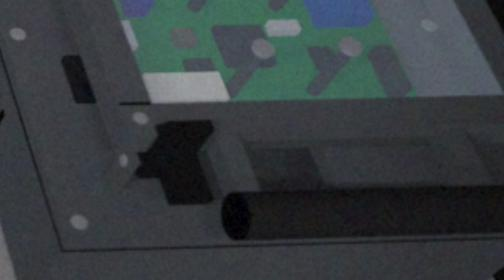

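Call:
move(target={"side":"right","x":0.365,"y":-0.245,"z":1.0,"quat_wxyz":[0.985,0,-0.174,0]}, min_time_s=1, cameras=["right_wrist_camera","head_camera"])

Call:
zoom_image(camera="head_camera", region=[640, 150, 896, 330])

Scene clock: 452.77 s.
Joint torques (N m): left_arm=[-7.72 8.2 5.65 -6.63 0.02 -0.61 -0.25] | right_arm=[-15.46 -11.77 -9.17 -2.36 0.57 -0.43 0.17]
External joint torques (N m): left_arm=[0.47 -1.03 -0.71 0.83 0.25 0.07 -0.24] | right_arm=[0.76 1.07 1.45 0.98 -0.22 0.03 0.15]
Wrist force (N): left_arm=[-3.8 -0.2 -9.1] | right_arm=[-0.2 10.9 -12.9]
Wrist torque (N m): left_arm=[-0.05 -0.55 -0.20] | right_arm=[-0.05 0.71 0.53]
Wrist force, peak (N): left_arm=[-4.1 0.1 -9.3] | right_arm=[0.1 11.2 -13.3]
move: done
base_odometry: x=-1.752 y=-0.223 heading=-2.601
lidar_m: 0.26 0.26 0.34 1.98 3.00 3.97 4.04 2.56 1.79 1.31 1.28 0.28
base_status: not commanded
joint_positions: torso_squat_rad=+0.350 torso_shift_rad=+0.000 torso_pitch_rad=+0.450 torso_yaw_rad=+0.000 left_shoulder_pitch_rad=-0.348 left_shoulder_roll_rad=+0.679 left_shoulder_yaw_rad=+0.005 left_elbow_rad=-2.061 left_forearm_roll_rad=+0.537 left_wrist_pitch_rad=+1.534 left_hand_roll_rad=+0.397 left_gripper_m=+0.000 right_shoulder_pitch_rad=-1.014 right_shoulder_roll_rad=-1.148 right_shoulder_yaw_rad=+0.539 right_elbow_rad=-1.938 right_forearm_roll_rad=-0.968 right_wrist_pitch_rad=+1.482 right_hand_roll_rad=-0.886 right_gripper_m=+0.000 head_pan_rad=+0.000 head_tilt_rad=+0.550
joint_status: all done
wheel_motors_off: 0
motor_effort: left_wheel=-7(7) right_wheel=+2(4)
contact_limits: right_gripper_m 672 mA
chest: x=-0.0935 y=-0.0007 z=+1.2167 quat_wxyz=(+0.975, +0.000, +0.223, +0.000) (m; base frame)
left_hand: x=+0.2809 y=+0.3002 z=+0.8947 quat_wxyz=(+0.986, +0.000, -0.167, +0.000) (m; base frame)
right_hand: x=+0.3649 y=-0.2449 z=+1.0003 quat_wxyz=(+0.985, +0.000, -0.175, +0.000) (m; base frame)
right_hand_status: reached (checked arc, planned for 1.0 s): 0 mm and 0.1 deg off.
pictures: head_camera, right_wrist_camera
camera_calibration:
head_camera: T_world_to_cam=[[0.0329429, -0.998754, 0.0374799, -0.0549438], [-0.8187, -0.0484757, -0.572172, 0.863558], [0.573276, -0.0118357, -0.819277, 1.06785], [0, 0, 0, 1]] pos_world=[0.0966296, -0.00037493, 1.37103]
right_wrist_camera: T_world_to_cam=[[-0.932918, 0.0200987, -0.359526, 0.707471], [-0.142994, 0.895662, 0.42112, -0.116506], [0.330478, 0.444281, -0.832706, 0.892916], [0, 0, 0, 1]] pos_world=[0.348264, -0.306575, 1.04695]

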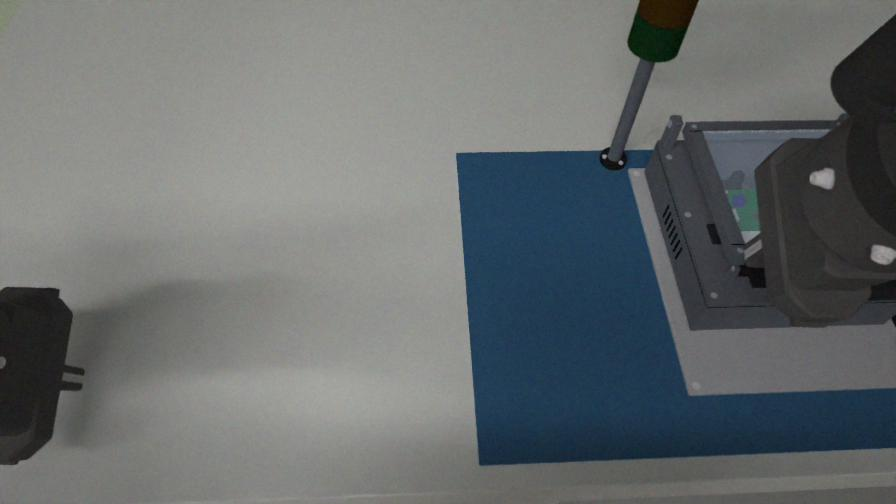

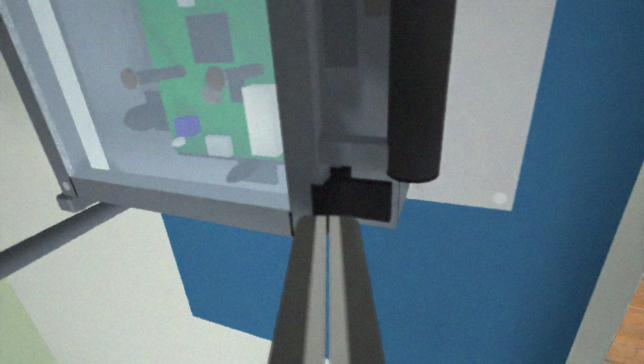

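Scaled by 1.969 from the camera's 896x504 image, which has a finer 1280x720 frame.

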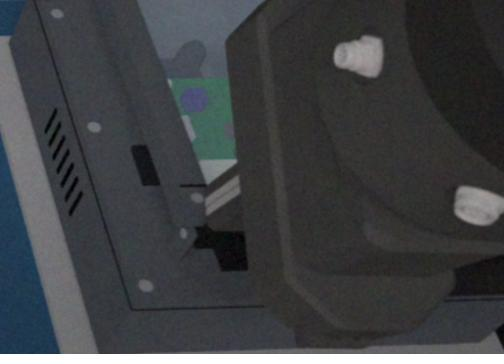

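Call:
move(target={"side":"right","x":0.361,"y":-0.245,"z":0.985,"quat_wxyz":[0.985,0,-0.174,0]}, cameras=["right_wrist_camera"])

Call:
move(target={"side":"right","x":0.361,"y":-0.245,"z":0.974,"quat_wxyz":[0.985,0,-0.174,0]}, cameras=["right_wrist_camera"])

Scene clock: 461.63 s.
Joint torques (N m): left_arm=[-7.99 8.2 5.66 -6.68 0.03 -0.68 -0.27] | right_arm=[8.33 -1.4 10.11 5.88 -2.69 0.67 -0.07]
External joint torques (N m): left_arm=[0.27 -1.02 -0.7 0.78 0.27 0.01 -0.26] | right_arm=[24.35 11.43 20.71 9.36 -3.5 1.15 -0.09]
Wrist force (N): left_arm=[-4.0 -0.1 -9.1] | right_arm=[12.3 7.6 59.8]
Wrist torque (N m): left_arm=[-0.07 -0.55 -0.20] | right_arm=[-0.42 0.11 0.53]
Wrist force, peak (N): left_arm=[-3.8 0.0 -9.8] | right_arm=[12.1 9.5 78.6]
move: done
base_odometry: x=-1.752 y=-0.223 heading=-2.602
lidar_m: 0.26 0.26 0.34 1.97 3.01 3.97 4.04 2.56 1.80 1.32 1.28 0.28
base_status: not commanded
joint_positions: torso_squat_rad=+0.350 torso_shift_rad=-0.001 torso_pitch_rad=+0.447 torso_yaw_rad=+0.000 left_shoulder_pitch_rad=-0.348 left_shoulder_roll_rad=+0.679 left_shoulder_yaw_rad=+0.005 left_elbow_rad=-2.061 left_forearm_roll_rad=+0.537 left_wrist_pitch_rad=+1.534 left_hand_roll_rad=+0.397 left_gripper_m=+0.000 right_shoulder_pitch_rad=-0.989 right_shoulder_roll_rad=-1.143 right_shoulder_yaw_rad=+0.550 right_elbow_rad=-1.944 right_forearm_roll_rad=-0.937 right_wrist_pitch_rad=+1.454 right_hand_roll_rad=-0.893 right_gripper_m=+0.000 head_pan_rad=+0.000 head_tilt_rad=+0.550
joint_status: all done
wheel_motors_off: 0
motor_effort: left_wheel=-7(13) right_wheel=+12(22)
contact_limits: right_gripper_m 672 mA
chest: x=-0.0951 y=-0.0003 z=+1.2170 quat_wxyz=(+0.975, +0.000, +0.222, +0.000) (m; base frame)
left_hand: x=+0.2803 y=+0.3002 z=+0.8958 quat_wxyz=(+0.986, +0.000, -0.169, +0.000) (m; base frame)
right_hand: x=+0.3625 y=-0.2445 z=+0.9921 quat_wxyz=(+0.984, +0.000, -0.181, +0.001) (m; base frame)
right_hand_status: reached (checked arc, planned for 0.2 s): 7 mm and 0.8 deg off.
pictures: right_wrist_camera
camera_calibration:
right_wrist_camera: T_world_to_cam=[[-0.928246, 0.0192973, -0.371466, 0.712213], [-0.149151, 0.895544, 0.419232, -0.109669], [0.340754, 0.444555, -0.828407, 0.878727], [0, 0, 0, 1]] pos_world=[0.345321, -0.306173, 1.03848]

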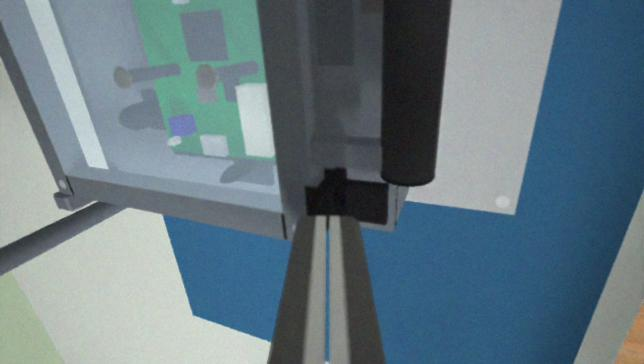

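Scene clock: 462.40 s.
Joint torques (N m): left_arm=[-7.86 8.21 6.05 -6.68 -0.01 -0.63 -0.31] | right_arm=[36.5 10.57 32.44 19.51 -4.79 3.11 0.12]
External joint torques (N m): left_arm=[0.48 -1 -0.31 0.78 0.23 0.07 -0.3] | right_arm=[52.68 23.39 43.05 23.13 -5.62 3.62 0.1]
Wrist force (N): left_arm=[-4.1 0.1 -9.3] | right_arm=[22.3 9.6 154.0]
Wrist torque (N m): left_arm=[-0.10 -0.58 -0.22] | right_arm=[-0.86 -0.50 0.60]
Wrist force, peak (N): left_arm=[-3.9 0.3 -9.4] | right_arm=[15.4 3.6 176.8]
move: short
base_odometry: x=-1.752 y=-0.223 heading=-2.601
lidar_m: 0.26 0.26 0.34 1.97 3.01 3.95 4.05 2.58 1.80 1.70 1.28 0.28
base_status: not commanded
joint_positions: torso_squat_rad=+0.351 torso_shift_rad=-0.003 torso_pitch_rad=+0.443 torso_yaw_rad=-0.001 left_shoulder_pitch_rad=-0.348 left_shoulder_roll_rad=+0.679 left_shoulder_yaw_rad=+0.005 left_elbow_rad=-2.061 left_forearm_roll_rad=+0.537 left_wrist_pitch_rad=+1.534 left_hand_roll_rad=+0.397 left_gripper_m=+0.000 right_shoulder_pitch_rad=-0.983 right_shoulder_roll_rad=-1.128 right_shoulder_yaw_rad=+0.561 right_elbow_rad=-1.921 right_forearm_roll_rad=-0.911 right_wrist_pitch_rad=+1.426 right_hand_roll_rad=-0.884 right_gripper_m=+0.000 head_pan_rad=+0.000 head_tilt_rad=+0.550
joint_status: all done
wheel_motors_off: 0
motor_effort: left_wheel=+6(9) right_wheel=+18(24)
contact_limits: right_gripper_m 672 mA
chest: x=-0.0972 y=+0.0002 z=+1.2174 quat_wxyz=(+0.976, +0.000, +0.220, +0.000) (m; base frame)
left_hand: x=+0.2795 y=+0.3003 z=+0.8973 quat_wxyz=(+0.985, -0.001, -0.171, +0.000) (m; base frame)
right_hand: x=+0.3664 y=-0.2436 z=+0.9868 quat_wxyz=(+0.982, +0.001, -0.189, +0.001) (m; base frame)
right_hand_status: short (checked arc, planned for 0.2 s): 14 mm and 1.7 deg off.
pictures: right_wrist_camera
camera_calibration:
right_wrist_camera: T_world_to_cam=[[-0.92237, 0.0187629, -0.385851, 0.725774], [-0.156802, 0.894655, 0.418336, -0.104213], [0.353053, 0.446363, -0.822261, 0.862482], [0, 0, 0, 1]] pos_world=[0.34859, -0.305363, 1.03282]

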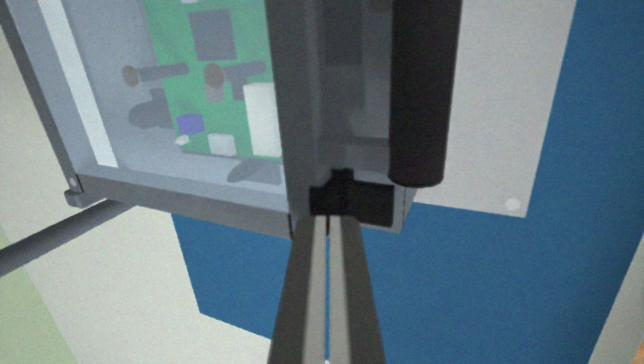

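Call:
move(target={"side":"right","x":0.345,"y":-0.245,"z":1.005,"quat_wxyz":[0.985,0,-0.174,0]})

Call:
move(target={"side":"right","x":0.345,"y":-0.243,"z":0.99,"quat_wxyz":[0.985,0,-0.174,0]}, cameras=["right_wrist_camera","head_camera"])

Call:
zoom_image(camera="right_wrist_camera", region=[260, 140, 440, 260])

Scene clock: 470.53 s.
Joint torques (N m): left_arm=[-7.86 8.25 5.86 -6.59 -0.03 -0.6 -0.23] | right_arm=[-12.47 -10.91 -8.88 -2.06 0.21 -0.21 -0.04]
External joint torques (N m): left_arm=[0.34 -0.98 -0.49 0.87 0.2 0.08 -0.21] | right_arm=[2.86 1.97 1.67 1.12 -0.58 0.22 -0.06]
Wrist force (N): left_arm=[-3.8 -0.3 -9.4] | right_arm=[-0.1 10.7 -13.1]
Wrist torque (N m): left_arm=[-0.06 -0.56 -0.20] | right_arm=[-0.06 0.72 0.53]
Wrist force, peak (N): left_arm=[-3.8 0.1 -9.5] | right_arm=[23.6 11.0 155.5]
move: done
base_odometry: x=-1.752 y=-0.223 heading=-2.601
lidar_m: 0.25 0.26 0.34 1.98 3.00 3.94 4.04 2.57 1.80 1.70 1.27 0.28
base_status: not commanded
joint_positions: torso_squat_rad=+0.350 torso_shift_rad=+0.000 torso_pitch_rad=+0.450 torso_yaw_rad=+0.000 left_shoulder_pitch_rad=-0.348 left_shoulder_roll_rad=+0.679 left_shoulder_yaw_rad=+0.005 left_elbow_rad=-2.061 left_forearm_roll_rad=+0.537 left_wrist_pitch_rad=+1.534 left_hand_roll_rad=+0.397 left_gripper_m=+0.000 right_shoulder_pitch_rad=-0.975 right_shoulder_roll_rad=-1.184 right_shoulder_yaw_rad=+0.527 right_elbow_rad=-2.015 right_forearm_roll_rad=-0.979 right_wrist_pitch_rad=+1.487 right_hand_roll_rad=-0.927 right_gripper_m=+0.000 head_pan_rad=+0.000 head_tilt_rad=+0.550
joint_status: all done
wheel_motors_off: 0
motor_effort: left_wheel=+4(10) right_wheel=+0(18)
contact_limits: right_gripper_m 672 mA
chest: x=-0.0935 y=-0.0007 z=+1.2167 quat_wxyz=(+0.975, +0.000, +0.223, +0.000) (m; base frame)
left_hand: x=+0.2809 y=+0.3002 z=+0.8947 quat_wxyz=(+0.986, +0.000, -0.168, +0.000) (m; base frame)
right_hand: x=+0.3476 y=-0.2454 z=+1.0013 quat_wxyz=(+0.985, +0.001, -0.171, +0.000) (m; base frame)
right_hand_status: reached (checked arc, planned for 0.4 s): 5 mm and 0.3 deg off.
pictures: none

Scene clock: 471.13 s.
Joint torques (N m): left_arm=[-7.91 8.21 5.89 -6.52 0.01 -0.64 -0.27] | right_arm=[-13.68 -11.13 -9.71 -3.23 0.57 -0.33 -0.08]
External joint torques (N m): left_arm=[0.28 -1.02 -0.47 0.94 0.24 0.04 -0.25] | right_arm=[1.49 1.62 0.77 0.17 -0.24 0.1 -0.1]
Wrist force (N): left_arm=[-3.7 0.0 -8.9] | right_arm=[0.0 11.0 -12.6]
Wrist torque (N m): left_arm=[-0.09 -0.54 -0.20] | right_arm=[-0.09 0.72 0.53]
Wrist force, peak (N): left_arm=[-3.6 0.1 -9.4] | right_arm=[-1.1 12.7 -13.7]
move: done
base_odometry: x=-1.752 y=-0.223 heading=-2.601
lidar_m: 0.26 0.26 0.35 1.97 2.99 3.95 4.03 2.56 1.80 1.70 1.28 0.28
base_status: not commanded
joint_positions: torso_squat_rad=+0.350 torso_shift_rad=+0.000 torso_pitch_rad=+0.450 torso_yaw_rad=+0.000 left_shoulder_pitch_rad=-0.348 left_shoulder_roll_rad=+0.679 left_shoulder_yaw_rad=+0.005 left_elbow_rad=-2.061 left_forearm_roll_rad=+0.537 left_wrist_pitch_rad=+1.534 left_hand_roll_rad=+0.397 left_gripper_m=+0.000 right_shoulder_pitch_rad=-0.954 right_shoulder_roll_rad=-1.172 right_shoulder_yaw_rad=+0.544 right_elbow_rad=-2.022 right_forearm_roll_rad=-0.944 right_wrist_pitch_rad=+1.468 right_hand_roll_rad=-0.941 right_gripper_m=+0.000 head_pan_rad=+0.000 head_tilt_rad=+0.550
joint_status: all done
wheel_motors_off: 0
motor_effort: left_wheel=+4(5) right_wheel=-2(2)
contact_limits: right_gripper_m 672 mA
chest: x=-0.0935 y=-0.0007 z=+1.2167 quat_wxyz=(+0.975, +0.000, +0.223, +0.000) (m; base frame)
left_hand: x=+0.2809 y=+0.3002 z=+0.8947 quat_wxyz=(+0.986, +0.000, -0.168, +0.000) (m; base frame)
right_hand: x=+0.3448 y=-0.2430 z=+0.9905 quat_wxyz=(+0.985, +0.000, -0.174, +0.000) (m; base frame)
right_hand_status: reached (checked arc, planned for 0.2 s): 1 mm and 0.1 deg off.
pictures: head_camera, right_wrist_camera
camera_calibration:
head_camera: T_world_to_cam=[[0.0328819, -0.998753, 0.0375674, -0.0550581], [-0.818623, -0.0484775, -0.572282, 0.863701], [0.573389, -0.0119358, -0.819196, 1.06773], [0, 0, 0, 1]] pos_world=[0.0966296, -0.000375089, 1.37103]
right_wrist_camera: T_world_to_cam=[[-0.933473, 0.0198336, -0.3581, 0.683865], [-0.142607, 0.895619, 0.421343, -0.117312], [0.329078, 0.44438, -0.833207, 0.89153], [0, 0, 0, 1]] pos_world=[0.328257, -0.304674, 1.03715]

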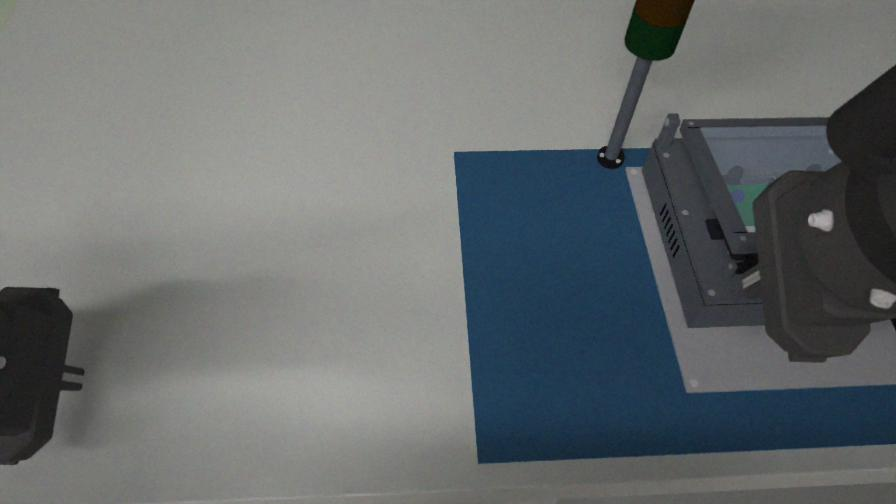

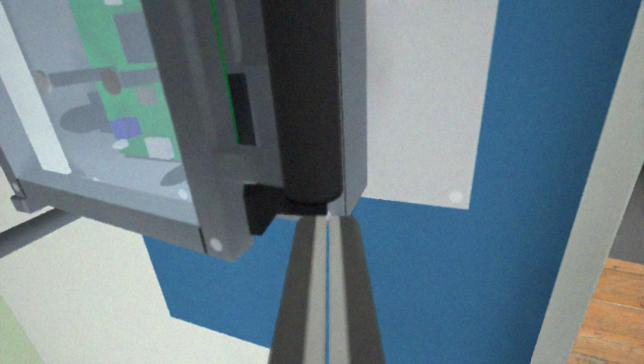

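Scaled by 2.800 from the camera's 644x364 image, which has a finer 1265x715 frame.

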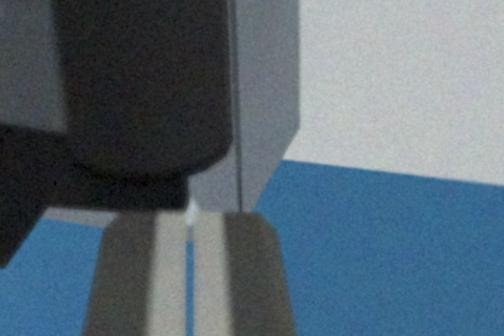

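Call:
move(target={"side":"right","x":0.325,"y":-0.262,"z":1.07,"quat_wxyz":[0.985,0,-0.174,0]})

Call:
move(joints={"right_gripper_m":0.034})

Call:
move(target={"side":"right","x":0.35,"y":-0.325,"z":1.03,"quat_wxyz":[0.985,0,-0.174,0]}, cameras=["right_wrist_camera","head_camera"])

Scene clock: 479.07 s.
Joint torques (N m): left_arm=[-7.66 8.25 5.68 -6.59 -0.03 -0.64 -0.28] | right_arm=[-13.03 -11.54 -9.64 -1.33 0.85 -0.52 -0.19]
External joint torques (N m): left_arm=[0.54 -0.97 -0.68 0.87 0.21 0.04 -0.26] | right_arm=[0.88 2.06 0.88 0.01 0.03 -0.1 -0.21]
Wrist force (N): left_arm=[-3.6 -0.1 -8.9] | right_arm=[0.0 11.0 -12.9]
Wrist torque (N m): left_arm=[-0.07 -0.54 -0.20] | right_arm=[-0.08 0.74 0.53]
Wrist force, peak (N): left_arm=[-3.7 -0.1 -9.5] | right_arm=[-0.4 11.9 -13.4]
move: done
base_odometry: x=-1.752 y=-0.223 heading=-2.601
lidar_m: 0.26 0.27 0.34 1.97 3.00 3.95 4.04 2.57 1.81 1.70 1.28 0.28
base_status: not commanded
joint_positions: torso_squat_rad=+0.350 torso_shift_rad=+0.000 torso_pitch_rad=+0.450 torso_yaw_rad=+0.000 left_shoulder_pitch_rad=-0.348 left_shoulder_roll_rad=+0.679 left_shoulder_yaw_rad=+0.005 left_elbow_rad=-2.061 left_forearm_roll_rad=+0.537 left_wrist_pitch_rad=+1.534 left_hand_roll_rad=+0.397 left_gripper_m=+0.000 right_shoulder_pitch_rad=-0.984 right_shoulder_roll_rad=-1.352 right_shoulder_yaw_rad=+0.382 right_elbow_rad=-2.153 right_forearm_roll_rad=-1.181 right_wrist_pitch_rad=+1.568 right_hand_roll_rad=-0.961 right_gripper_m=+0.000 head_pan_rad=+0.000 head_tilt_rad=+0.550
joint_status: all done
wheel_motors_off: 0
motor_effort: left_wheel=+4(5) right_wheel=-1(3)
contact_limits: right_gripper_m 672 mA
chest: x=-0.0935 y=-0.0007 z=+1.2167 quat_wxyz=(+0.975, +0.000, +0.223, +0.000) (m; base frame)
left_hand: x=+0.2809 y=+0.3002 z=+0.8947 quat_wxyz=(+0.986, +0.000, -0.168, +0.000) (m; base frame)
right_hand: x=+0.3251 y=-0.2621 z=+1.0702 quat_wxyz=(+0.985, +0.000, -0.174, +0.000) (m; base frame)
right_hand_status: reached (checked arc, planned for 0.5 s): 0 mm and 0.0 deg off.
pictures: none

Scene clock: 479.93 s.
Joint torques (N m): left_arm=[-7.89 8.08 6.08 -6.54 0.01 -0.66 -0.23] | right_arm=[-13.04 -11.94 -9.78 -1.29 0.78 -0.57 -0.21]
External joint torques (N m): left_arm=[0.31 -1.15 -0.28 0.92 0.24 0.02 -0.21] | right_arm=[0.87 1.65 0.75 0.05 -0.03 -0.15 -0.23]
Wrist force (N): left_arm=[-3.6 0.2 -9.1] | right_arm=[-0.1 10.8 -12.7]
Wrist torque (N m): left_arm=[-0.11 -0.52 -0.19] | right_arm=[-0.07 0.72 0.52]
Wrist force, peak (N): left_arm=[-3.9 -0.2 -9.3] | right_arm=[0.0 11.1 -13.2]
move: done
base_odometry: x=-1.752 y=-0.223 heading=-2.601
lidar_m: 0.26 0.27 0.34 1.97 3.00 3.94 4.04 2.57 1.80 1.70 1.27 0.28
base_status: not commanded
joint_positions: torso_squat_rad=+0.350 torso_shift_rad=+0.000 torso_pitch_rad=+0.450 torso_yaw_rad=+0.000 left_shoulder_pitch_rad=-0.348 left_shoulder_roll_rad=+0.679 left_shoulder_yaw_rad=+0.005 left_elbow_rad=-2.061 left_forearm_roll_rad=+0.537 left_wrist_pitch_rad=+1.534 left_hand_roll_rad=+0.397 left_gripper_m=+0.000 right_shoulder_pitch_rad=-0.984 right_shoulder_roll_rad=-1.352 right_shoulder_yaw_rad=+0.382 right_elbow_rad=-2.153 right_forearm_roll_rad=-1.181 right_wrist_pitch_rad=+1.568 right_hand_roll_rad=-0.961 right_gripper_m=+0.034 head_pan_rad=+0.000 head_tilt_rad=+0.550
joint_status: all done
wheel_motors_off: 0
motor_effort: left_wheel=+3(5) right_wheel=+0(3)
contact_limits: right_gripper_m 672 mA
chest: x=-0.0935 y=-0.0007 z=+1.2167 quat_wxyz=(+0.975, +0.000, +0.223, +0.000) (m; base frame)
left_hand: x=+0.2809 y=+0.3002 z=+0.8947 quat_wxyz=(+0.986, +0.000, -0.168, +0.000) (m; base frame)
right_hand: x=+0.3251 y=-0.2621 z=+1.0702 quat_wxyz=(+0.985, +0.000, -0.174, +0.000) (m; base frame)
pictures: none

Scene clock: 480.83 s.
Joint torques (N m): left_arm=[-7.84 8.4 5.84 -6.6 0.08 -0.65 -0.28] | right_arm=[-12.69 -15.76 -11.62 -1.73 0.43 -0.32 -0.38]
External joint torques (N m): left_arm=[0.36 -0.82 -0.52 0.86 0.32 0.04 -0.26] | right_arm=[0.7 0.54 -0.4 -0.02 -0.28 0.23 -0.4]
Wrist force (N): left_arm=[-3.8 0.1 -9.0] | right_arm=[0.4 11.1 -13.1]
Wrist torque (N m): left_arm=[-0.09 -0.55 -0.19] | right_arm=[-0.09 0.76 0.51]
Wrist force, peak (N): left_arm=[-3.9 0.6 -9.2] | right_arm=[-1.0 12.1 -12.7]
move: done
base_odometry: x=-1.752 y=-0.223 heading=-2.601
lidar_m: 0.26 0.27 0.35 1.98 3.00 3.94 4.04 2.57 1.80 1.70 1.28 0.28
base_status: not commanded
joint_positions: torso_squat_rad=+0.350 torso_shift_rad=+0.000 torso_pitch_rad=+0.450 torso_yaw_rad=+0.000 left_shoulder_pitch_rad=-0.348 left_shoulder_roll_rad=+0.679 left_shoulder_yaw_rad=+0.005 left_elbow_rad=-2.061 left_forearm_roll_rad=+0.537 left_wrist_pitch_rad=+1.534 left_hand_roll_rad=+0.397 left_gripper_m=+0.000 right_shoulder_pitch_rad=-0.813 right_shoulder_roll_rad=-1.407 right_shoulder_yaw_rad=+0.349 right_elbow_rad=-1.960 right_forearm_roll_rad=-1.171 right_wrist_pitch_rad=+1.352 right_hand_roll_rad=-0.730 right_gripper_m=+0.034 head_pan_rad=+0.000 head_tilt_rad=+0.550
joint_status: all done
wheel_motors_off: 0
motor_effort: left_wheel=+5(6) right_wheel=-1(2)
contact_limits: right_gripper_m 672 mA
chest: x=-0.0935 y=-0.0007 z=+1.2167 quat_wxyz=(+0.975, +0.000, +0.223, +0.000) (m; base frame)
left_hand: x=+0.2809 y=+0.3002 z=+0.8947 quat_wxyz=(+0.986, +0.000, -0.167, +0.000) (m; base frame)
right_hand: x=+0.3500 y=-0.3250 z=+1.0300 quat_wxyz=(+0.985, +0.000, -0.174, +0.000) (m; base frame)
right_hand_status: reached (checked arc, planned for 0.5 s): 0 mm and 0.0 deg off.
pictures: head_camera, right_wrist_camera
camera_calibration:
head_camera: T_world_to_cam=[[0.0328819, -0.998753, 0.0375674, -0.0550581], [-0.818623, -0.0484775, -0.572282, 0.863701], [0.573389, -0.0119358, -0.819196, 1.06773], [0, 0, 0, 1]] pos_world=[0.0966296, -0.000375089, 1.37103]
right_wrist_camera: T_world_to_cam=[[-0.933242, 0.0202088, -0.358679, 0.70509], [-0.142293, 0.895966, 0.420712, -0.0591636], [0.329866, 0.443663, -0.833277, 0.958695], [0, 0, 0, 1]] pos_world=[0.333361, -0.386578, 1.07665]

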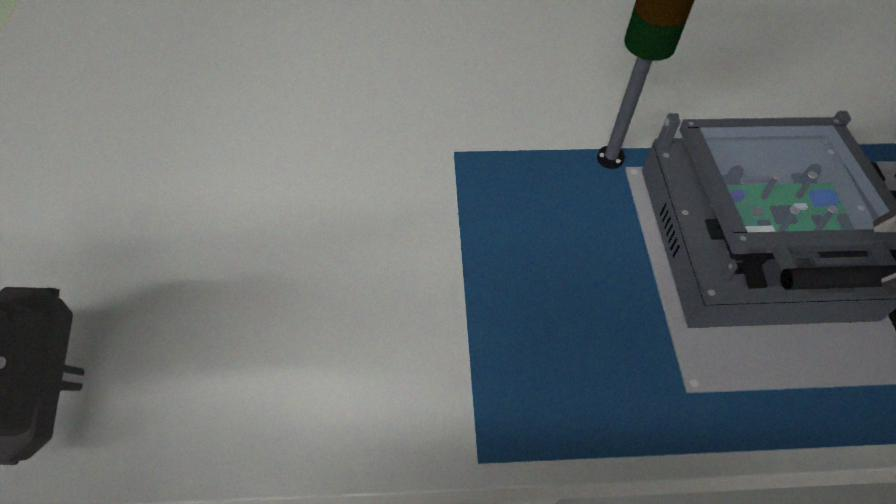

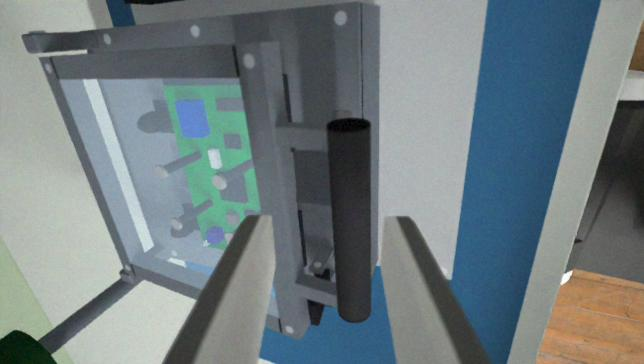

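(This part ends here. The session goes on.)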